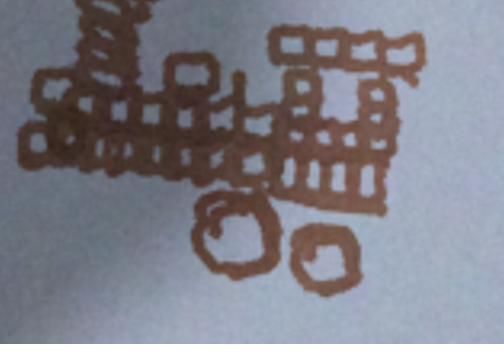

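Request:
move(
  target=[
    [0,0,0,0,0,0,1,0,0,0.035162,0.013767,0,0.229378,-1],
    [0,0,0,0,0,0,1,0,0,0.035162,0.011410,0,0.220385,-1],
    [0,0,0,0,0,0,1,0,0,0.05,0.011410,0,0.220385,-1],
  ],
  speed=[0.4,0.1,0.08],
  blend=[0,0,0],
  cameras=[],
)

Request:
move(
  target=[
    [0,0,0,0,0,0,1,0,0,0,-0.001520,0,-0.007150,-1],
    [0,0,0,0,0,0,1,0,0,0,-0.004588,0,-0.012624,-1],
    [0,0,0,0,0,0,1,0,0,0,-0.005891,0,-0.016065,-1],
    [0,0,0,0,0,0,1,0,0,0,-0.006399,0,-0.018632,-1],
    [0,0,0,0,0,0,1,0,0,0,-0.001163,0,-0.020355,-1],
    [0,0,0,0,0,0,1,0,0,0,-0.000277,0,-0.021805,-1],
    [0,0,0,0,0,0,1,0,0,0,0.002680,0,-0.011092,-1],
    [0,0,0,0,0,0,1,0,0,0,0.005469,0,-0.009325,-1],
    [0,0,0,0,0,0,1,0,0,0,0.007239,0,-0.007766,-1],
    [0,0,0,0,0,0,1,0,0,0,0.009204,0,-0.001944,-1],
    [0,0,0,0,0,0,1,0,0,0,0.012624,0,0.002548,-1],
    [0,0,0,0,0,0,1,0,0,0,0.015493,0,0.007592,-1],
    [0,0,0,0,0,0,1,0,0,0,0.016995,0,0.011463,-1],
    [0,0,0,0,0,0,1,0,0,0,0.017503,0,0.014030,-1],
    [0,0,0,0,0,0,1,0,0,0,0.012267,0,0.015753,-1],
  ],
  speed=0.06,
  blend=[0.001,0.001,0.001,0.001,0.001,0.001,0.001,0.001,0.001,0.001,0.001,0.001,0.001,0.001,0],
  cameras=[],
)

Request:
move(
  target=[
    [0,0,0,0,0,0,1,0,0,0,-0.000886,0,0.001450,-1],
    [0,0,0,0,0,0,1,0,0,0,-0.003843,0,-0.009263,-1],
    [0,0,0,0,0,0,1,0,0,0,-0.006632,0,-0.011030,-1],
    [0,0,0,0,0,0,1,0,0,0,-0.008402,0,-0.012589,-1],
    [0,0,0,0,0,0,1,0,0,0,-0.010367,0,-0.018411,-1],
    [0,0,0,0,0,0,1,0,0,0,-0.013549,0,-0.023025,-1],
    [0,0,0,0,0,0,1,0,0,0,-0.016114,0,-0.028066,-1],
    [0,0,0,0,0,0,1,0,0,0,-0.017024,0,-0.030971,-1],
    [0,0,0,0,0,0,1,0,0,0,-0.017223,0,-0.032971,-1],
    [0,0,0,0,0,0,1,0,0,0,-0.011785,0,-0.034178,-1],
    [0,0,0,0,0,0,1,0,0,0,-0.010787,0,-0.034976,-1],
    [0,0,0,0,0,0,1,0,0,0,-0.008175,0,-0.023688,-1],
    [0,0,0,0,0,0,1,0,0,0,-0.006018,0,-0.022024,-1],
    [0,0,0,0,0,0,1,0,0,0,-0.004749,0,-0.020753,-1],
    [0,0,0,0,0,0,1,0,0,0,-0.003421,0,-0.015428,-1],
  ],
  speed=0.06,
  blend=[0.001,0.001,0.001,0.001,0.001,0.001,0.001,0.001,0.001,0.001,0.001,0.001,0.001,0.001,0],
  cameras=[],
)

Request:
move(
  target=[
    [0,0,0,0,0,0,1,0,0,0,0.002103,0,0.003081,-1],
    [0,0,0,0,0,0,1,0,0,0,0.003607,0,0.006134,-1],
    [0,0,0,0,0,0,1,0,0,0,0.004187,0,0.008182,-1],
    [0,0,0,0,0,0,1,0,0,0,0.004182,0,0.009538,-1],
    [0,0,0,0,0,0,1,0,0,0,-0.000963,0,0.008635,-1],
  ],
  speed=0.06,
  blend=[0.001,0.001,0.001,0.001,0],
  cameras=[],
)

Request:
move(
  target=[
    [0,0,0,0,0,0,1,0,0,-0.028777,0,0,0,-1],
    [0,0,0,0,0,0,1,0,0,-0.028777,0.013651,0,0.027380,-1],
    [0,0,0,0,0,0,1,0,0,-0.028777,0.011294,0,0.018387,-1],
    [0,0,0,0,0,0,1,0,0,0,0.011294,0,0.018387,-1],
  ],
  speed=[0.3,0.3,0.1,0.08],
  blend=[0,0,0,0],
  cameras=[],
)

Request:
move(
  target=[
    [0,0,0,0,0,0,1,0,0,0,-0.001560,0,-0.007350,-1],
    [0,0,0,0,0,0,1,0,0,0,-0.004414,0,-0.012312,-1],
    [0,0,0,0,0,0,1,0,0,0,-0.005580,0,-0.015991,-1],
    [0,0,0,0,0,0,1,0,0,0,-0.000229,0,-0.017323,-1],
    [0,0,0,0,0,0,1,0,0,0,0.002193,0,-0.006749,-1],
    [0,0,0,0,0,0,1,0,0,0,0.004165,0,-0.005439,-1],
    [0,0,0,0,0,0,1,0,0,0,0.006034,0,-0.003742,-1],
    [0,0,0,0,0,0,1,0,0,0,0.007972,0,0.002236,-1],
    [0,0,0,0,0,0,1,0,0,0,0.012034,0,0.008023,-1],
    [0,0,0,0,0,0,1,0,0,0,0.013898,0,0.011924,-1],
    [0,0,0,0,0,0,1,0,0,0,0.014458,0,0.014129,-1],
    [0,0,0,0,0,0,1,0,0,0,0.009107,0,0.015461,-1],
    [0,0,0,0,0,0,1,0,0,0,0.006685,0,0.004887,-1],
    [0,0,0,0,0,0,1,0,0,0,0.004713,0,0.003577,-1],
    [0,0,0,0,0,0,1,0,0,0,0.002844,0,0.001880,-1],
  ],
  speed=0.06,
  blend=[0.001,0.001,0.001,0.001,0.001,0.001,0.001,0.001,0.001,0.001,0.001,0.001,0.001,0.001,0],
  cameras=[],
)

Request:
move(
  target=[
    [0,0,0,0,0,0,1,0,0,0,-0.001938,0,-0.005978,-1],
    [0,0,0,0,0,0,1,0,0,0,-0.004225,0,-0.009279,-1],
    [0,0,0,0,0,0,1,0,0,0,-0.006597,0,-0.013765,-1],
    [0,0,0,0,0,0,1,0,0,0,-0.007270,0,-0.016668,-1],
    [0,0,0,0,0,0,1,0,0,0,-0.001725,0,-0.017530,-1],
    [0,0,0,0,0,0,1,0,0,0,0.000575,0,-0.006281,-1],
    [0,0,0,0,0,0,1,0,0,0,0.002143,0,-0.005045,-1],
    [0,0,0,0,0,0,1,0,0,0,0.003508,0,-0.003666,-1],
    [0,0,0,0,0,0,1,0,0,0,0.004820,0,0.001766,-1],
    [0,0,0,0,0,0,1,0,0,0,0.007205,0,0.005503,-1],
    [0,0,0,0,0,0,1,0,0,0,0.008017,0,0.007600,-1],
    [0,0,0,0,0,0,1,0,0,0,0.008079,0,0.008661,-1],
    [0,0,0,0,0,0,1,0,0,0,0.002425,0,0.009090,-1],
    [0,0,0,0,0,0,1,0,0,0,0.001641,0,-0.001951,-1],
    [0,0,0,0,0,0,1,0,0,0,-0.000393,0,-0.003677,-1],
  ],
  speed=0.06,
  blend=[0.001,0.001,0.001,0.001,0.001,0.001,0.001,0.001,0.001,0.001,0.001,0.001,0.001,0.001,0],
  cameras=[],
)

Request:
move(
  target=[
    [0,0,0,0,0,0,1,0,0,-0.028777,0,0,0,-1],
    [0,0,0,0,0,0,1,0,0,-0.028777,0.014679,0,0.000331,-1],
    [0,0,0,0,0,0,1,0,0,-0.028777,0.017036,0,0.009324,-1],
    [0,0,0,0,0,0,1,0,0,0,0.017036,0,0.009324,-1],
  ],
  speed=[0.3,0.3,0.1,0.08],
  blend=[0,0,0,0],
  cameras=[],
)

Request:
move(
  target=[
    [0,0,0,0,0,0,1,0,0,0,0.001590,0,0.007350,-1],
    [0,0,0,0,0,0,1,0,0,0,0.002412,0,0.012013,-1],
    [0,0,0,0,0,0,1,0,0,0,0.004028,0,0.018007,-1],
    [0,0,0,0,0,0,1,0,0,0,0.006039,0,0.024077,-1],
    [0,0,0,0,0,0,1,0,0,0,0.001579,0,0.027316,-1],
    [0,0,0,0,0,0,1,0,0,0,0.000748,0,0.027953,-1],
    [0,0,0,0,0,0,1,0,0,0,-0.000131,0,0.016832,-1],
    [0,0,0,0,0,0,1,0,0,0,-0.001714,0,0.015624,-1],
    [0,0,0,0,0,0,1,0,0,0,-0.003181,0,0.010254,-1],
    [0,0,0,0,0,0,1,0,0,0,-0.004977,0,0.007963,-1],
    [0,0,0,0,0,0,1,0,0,0,-0.006830,0,0.004800,-1],
    [0,0,0,0,0,0,1,0,0,0,-0.007333,0,0.003253,-1],
    [0,0,0,0,0,0,1,0,0,0,-0.001970,0,0.002563,-1],
    [0,0,0,0,0,0,1,0,0,0,-0.000621,0,0.013516,-1],
    [0,0,0,0,0,0,1,0,0,0,0.001210,0,0.015003,-1],
  ],
  speed=0.06,
  blend=[0.001,0.001,0.001,0.001,0.001,0.001,0.001,0.001,0.001,0.001,0.001,0.001,0.001,0.001,0],
  cameras=[],
)

Request:
move(
  target=[
    [0,0,0,0,0,0,1,0,0,0,0.001199,0,0.003063,-1],
  ],
  speed=0.06,
  cameras=[],
)

Request:
move(
  target=[
    [0,0,0,0,0,0,1,0,0,-0.03,0,0,0,-1],
    [0,0,0,0,0,0,1,0,0,-0.05,0,0,-0.2,-1],
  ],
  speed=[0.3,0.8],
  blend=[0.05,0],
  cameras=["cam_above"],
)

Scene clock: 896.07 s.
left_arm: end_effector_position=(+0.3943, +0.3349, +0.1104) grip_measured=+1.000 grip_effort_nm=0.00 end_effector_quat_wxyz=(+0.619, -0.006, +0.785, +0.003) | right_arm: end_effector_position=(+0.2718, +0.0985, +0.0657) grip_measured=-0.642 grip_effort_nm=-1.03 end_effector_quat_wxyz=(-0.459, +0.538, -0.457, -0.539)
Joint names: [wrist pitch, wrist roll, shoulder, wrist yaw, elbow, waist]
Joint positions: left_arm=[1.014 -0.014 1.582 -0.052 0.332 -0.05 0.094] | right_arm=[1.365 0.005 2.429 -1.032 1.072 0.716 0.017]
Joint torques (N m): left_arm=[1.65 0.04 -6.49 -0.05 5.24 -0.06] | right_arm=[1.38 -0.06 -8.23 -0.07 5.49 -0.39]
Heat: left arm: 45 °C; right arm: 42 °C.
Joint targets: left_arm=[1.021 -0.015 1.574 -0.052 0.340 -0.050] | right_arm=[1.366 0.000 2.439 -1.037 1.092 0.712]
move: done
No camera images: "cameras" was empty.

Scene clock: 901.63 s.
left_arm: end_effector_position=(+0.3943, +0.3349, +0.1104) grip_measured=+1.000 grip_effort_nm=0.00 end_effector_quat_wxyz=(+0.619, -0.006, +0.785, +0.003) | right_arm: end_effector_position=(+0.2828, +0.1065, +0.0660) grip_measured=-0.642 grip_effort_nm=-1.03 end_effector_quat_wxyz=(-0.484, +0.516, -0.481, -0.518)
Joint names: [wrist pitch, wrist roll, shoulder, wrist yaw, elbow, waist]
Joint positions: left_arm=[1.014 -0.014 1.582 -0.052 0.332 -0.05 0.094] | right_arm=[1.365 0.005 2.429 -0.92 1.072 0.737 0.017]
Joint torques (N m): left_arm=[1.65 0.06 -6.45 0.01 5.14 0.05] | right_arm=[1.43 -0.07 -8.31 -0.11 5.55 0.9]
Heat: left arm: 45 °C; right arm: 41 °C.
Joint targets: left_arm=[1.021 -0.015 1.574 -0.052 0.340 -0.050] | right_arm=[1.366 0.000 2.439 -0.933 1.092 0.747]
move: done
No camera images: "cameras" was empty.

Scene clock: 906.60 s.
left_arm: end_effector_position=(+0.3943, +0.3349, +0.1104) grip_measured=+1.000 grip_effort_nm=0.00 end_effector_quat_wxyz=(+0.619, -0.006, +0.785, +0.003) | right_arm: end_effector_position=(+0.2871, +0.0970, +0.0659) grip_measured=-0.642 grip_effort_nm=-1.03 end_effector_quat_wxyz=(-0.478, +0.521, -0.475, -0.523)
Joint names: [wrist pitch, wrist roll, shoulder, wrist yaw, elbow, waist]
Joint positions: left_arm=[1.014 -0.014 1.582 -0.052 0.332 -0.05 0.094] | right_arm=[1.365 0.005 2.429 -0.971 1.072 0.706 0.017]
Joint torques (N m): left_arm=[1.68 0.06 -6.46 -0.05 5.14 -0.17] | right_arm=[1.41 -0.06 -8.28 0.09 5.52 0.57]
Heat: left arm: 45 °C; right arm: 42 °C.
Joint targets: left_arm=[1.021 -0.015 1.574 -0.052 0.340 -0.050] | right_arm=[1.366 0.000 2.439 -0.962 1.092 0.713]
move: done
No camera images: "cameras" was empty.

Scene clock: 908.37 s.
left_arm: end_effector_position=(+0.3943, +0.3349, +0.1104) grip_measured=+1.000 grip_effort_nm=0.00 end_effector_quat_wxyz=(+0.619, -0.006, +0.785, +0.003) | right_arm: end_effector_position=(+0.2804, +0.1031, +0.0659) grip_measured=-0.642 grip_effort_nm=-1.03 end_effector_quat_wxyz=(-0.476, +0.523, -0.474, -0.525)
Joint names: [wrist pitch, wrist roll, shoulder, wrist yaw, elbow, waist]
Joint positions: left_arm=[1.014 -0.014 1.582 -0.052 0.332 -0.05 0.094] | right_arm=[1.365 0.005 2.429 -0.958 1.072 0.727 0.017]
Joint torques (N m): left_arm=[1.67 0.03 -6.46 -0.02 5.2 -0.01] | right_arm=[1.41 -0.07 -8.28 -0.12 5.52 0.46]
Heat: left arm: 45 °C; right arm: 42 °C.
Joint targets: left_arm=[1.021 -0.015 1.574 -0.052 0.340 -0.050] | right_arm=[1.366 0.000 2.439 -0.971 1.092 0.732]
move: done
No camera images: "cameras" was empty.

Scene clock: 912.07 s.
left_arm: end_effector_position=(+0.3943, +0.3349, +0.1104) grip_measured=+1.000 grip_effort_nm=0.00 end_effector_quat_wxyz=(+0.619, -0.006, +0.785, +0.003) | right_arm: end_effector_position=(+0.2738, +0.1186, +0.0663) grip_measured=-0.642 grip_effort_nm=-1.03 end_effector_quat_wxyz=(+0.487, -0.513, +0.483, +0.516)
Joint names: [wrist pitch, wrist roll, shoulder, wrist yaw, elbow, waist]
Joint positions: left_arm=[1.014 -0.014 1.582 -0.052 0.332 -0.05 0.094] | right_arm=[1.366 0.005 2.428 -0.869 1.072 0.777 0.017]
Joint torques (N m): left_arm=[1.66 0 -6.53 -0.07 5.29 -0.12] | right_arm=[1.45 -0.07 -8.28 -0.06 5.6 -0.36]
Heat: left arm: 45 °C; right arm: 42 °C.
Joint targets: left_arm=[1.021 -0.015 1.574 -0.052 0.340 -0.050] | right_arm=[1.366 0.000 2.439 -0.875 1.092 0.773]
move: done
No camera images: "cameras" was empty.

Scene clock: 917.90 s.
left_arm: end_effector_position=(+0.3943, +0.3349, +0.1104) grip_measured=+1.000 grip_effort_nm=0.00 end_effector_quat_wxyz=(+0.619, -0.006, +0.785, +0.003) | right_arm: end_effector_position=(+0.2761, +0.1207, +0.0664) grip_measured=-0.642 grip_effort_nm=-1.03 end_effector_quat_wxyz=(+0.493, -0.508, +0.489, +0.510)
Joint names: [wrist pitch, wrist roll, shoulder, wrist yaw, elbow, waist]
Joint positions: left_arm=[1.014 -0.014 1.582 -0.052 0.332 -0.05 0.094] | right_arm=[1.366 0.005 2.428 -0.84 1.072 0.784 0.017]
Joint torques (N m): left_arm=[1.65 0.05 -6.43 -0.04 5.15 -0.16] | right_arm=[1.46 -0.07 -8.31 -0.09 5.59 -0.54]
Heat: left arm: 45 °C; right arm: 42 °C.
Joint targets: left_arm=[1.021 -0.015 1.574 -0.052 0.340 -0.050] | right_arm=[1.366 0.000 2.439 -0.850 1.092 0.777]
move: done
No camera images: "cameras" was empty.

Scene clock: 923.13 s.
left_arm: end_effector_position=(+0.3943, +0.3349, +0.1104) grip_measured=+1.000 grip_effort_nm=0.00 end_effector_quat_wxyz=(+0.619, -0.006, +0.785, +0.003) | right_arm: end_effector_position=(+0.2793, +0.1183, +0.0664) grip_measured=-0.642 grip_effort_nm=-1.03 end_effector_quat_wxyz=(+0.494, -0.507, +0.490, +0.509)
Joint names: [wrist pitch, wrist roll, shoulder, wrist yaw, elbow, waist]
Joint positions: left_arm=[1.014 -0.014 1.582 -0.052 0.332 -0.05 0.094] | right_arm=[1.366 0.005 2.428 -0.843 1.072 0.775 0.017]
Joint torques (N m): left_arm=[1.66 0.05 -6.42 -0.06 5.24 0.03] | right_arm=[1.46 -0.06 -8.31 -0.1 5.6 -0.5]
Heat: left arm: 45 °C; right arm: 42 °C.
Joint targets: left_arm=[1.021 -0.015 1.574 -0.052 0.340 -0.050] | right_arm=[1.366 0.000 2.439 -0.854 1.092 0.769]
move: done
No camera images: "cameras" was empty.

Scene clock: 926.73 s.
left_arm: end_effector_position=(+0.3943, +0.3349, +0.1104) grip_measured=+1.000 grip_effort_nm=0.00 end_effector_quat_wxyz=(+0.619, -0.006, +0.785, +0.003) | right_arm: end_effector_position=(+0.2981, +0.1201, +0.0668) grip_measured=-0.642 grip_effort_nm=-1.03 end_effector_quat_wxyz=(+0.523, -0.477, +0.519, +0.480)
Joint names: [wrist pitch, wrist roll, shoulder, wrist yaw, elbow, waist]
Joint positions: left_arm=[1.014 -0.014 1.582 -0.052 0.332 -0.05 0.094] | right_arm=[1.366 0.005 2.428 -0.718 1.072 0.783 0.017]
Joint torques (N m): left_arm=[1.65 0.04 -6.37 -0.08 5.14 0.08] | right_arm=[1.51 -0.06 -8.31 0.09 5.64 0.57]
Heat: left arm: 45 °C; right arm: 42 °C.
Joint targets: left_arm=[1.021 -0.015 1.574 -0.052 0.340 -0.050] | right_arm=[1.366 0.000 2.439 -0.709 1.092 0.790]
move: done
No camera images: "cameras" was empty.

Scene clock: 931.70 s.
left_arm: end_effector_position=(+0.3943, +0.3349, +0.1104) grip_measured=+1.000 grip_effort_nm=0.00 end_effector_quat_wxyz=(+0.619, -0.006, +0.785, +0.003) | right_arm: end_effector_position=(+0.2834, +0.1300, +0.0668) grip_measured=-0.642 grip_effort_nm=-1.03 end_effector_quat_wxyz=(+0.516, -0.484, +0.512, +0.487)
Joint names: [wrist pitch, wrist roll, shoulder, wrist yaw, elbow, waist]
Joint positions: left_arm=[1.014 -0.014 1.582 -0.052 0.332 -0.05 0.094] | right_arm=[1.366 0.005 2.428 -0.713 1.072 0.817 0.017]
Joint torques (N m): left_arm=[1.66 0.08 -6.46 -0.07 5.2 -0.08] | right_arm=[1.51 -0.07 -8.31 0.13 5.63 0.55]
Heat: left arm: 45 °C; right arm: 42 °C.
Joint targets: left_arm=[1.021 -0.015 1.574 -0.052 0.340 -0.050] | right_arm=[1.366 0.000 2.439 -0.699 1.092 0.823]
move: done
No camera images: "cameras" was empty.

Scene clock: 932.47 s.
left_arm: end_effector_position=(+0.3943, +0.3349, +0.1104) grip_measured=+1.000 grip_effort_nm=0.00 end_effector_quat_wxyz=(+0.619, -0.006, +0.785, +0.003) | right_arm: end_effector_position=(+0.2826, +0.1317, +0.0668) grip_measured=-0.642 grip_effort_nm=-1.03 end_effector_quat_wxyz=(+0.517, -0.483, +0.513, +0.486)
Joint names: [wrist pitch, wrist roll, shoulder, wrist yaw, elbow, waist]
Joint positions: left_arm=[1.014 -0.014 1.582 -0.052 0.332 -0.05 0.094] | right_arm=[1.366 0.005 2.428 -0.701 1.072 0.823 0.017]
Joint torques (N m): left_arm=[1.65 0.04 -6.41 -0.02 5.26 0.05] | right_arm=[1.51 -0.06 -8.32 0.12 5.64 0.55]
Heat: left arm: 45 °C; right arm: 42 °C.
Joint targets: left_arm=[1.021 -0.015 1.574 -0.052 0.340 -0.050] | right_arm=[1.366 0.000 2.439 -0.689 1.092 0.830]
move: done
No camera images: "cameras" was empty.

Scene clock: 934.00 s.
left_arm: end_effector_position=(+0.3943, +0.3349, +0.1104) grip_measured=+1.000 grip_effort_nm=0.00 end_effector_quat_wxyz=(+0.619, -0.006, +0.785, +0.003) | right_arm: end_effector_position=(+0.4602, -0.0366, +0.0975) grip_measured=-0.642 grip_effort_nm=-1.03 end_effector_quat_wxyz=(+0.633, -0.357, +0.589, +0.353)
Joint names: [wrist pitch, wrist roll, shoulder, wrist yaw, elbow, waist]
Joint positions: left_arm=[1.014 -0.014 1.582 -0.052 0.332 -0.05 0.094] | right_arm=[1.362 0.005 2.367 -0.686 1.072 0.382 0.017]
Joint torques (N m): left_arm=[1.66 0.03 -6.39 -0.04 5.15 -0.03] | right_arm=[1.55 -0.06 -12.1 -0.01 5.94 0.23]
Heat: left arm: 45 °C; right arm: 42 °C.
Joint targets: left_arm=[1.021 -0.015 1.574 -0.052 0.340 -0.050] | right_arm=[1.366 0.000 2.327 -0.689 1.092 0.385]
move: off_target (right_arm); blend cut to 0.0334 rad at target 1; right_arm: the shoulder is farthest, 0.040 rad from its target
Images, in order (width x height): cam_above 672x504.

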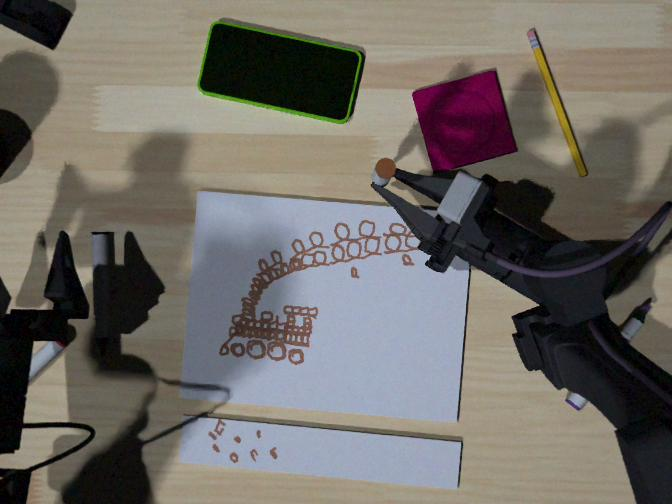

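Request:
zoom_image(
  camera="cam_above",
  region=[212, 300, 322, 375],
)

Scaled by 4.582 from the camera's 672x504 image, which has a finer 960x720 frame.

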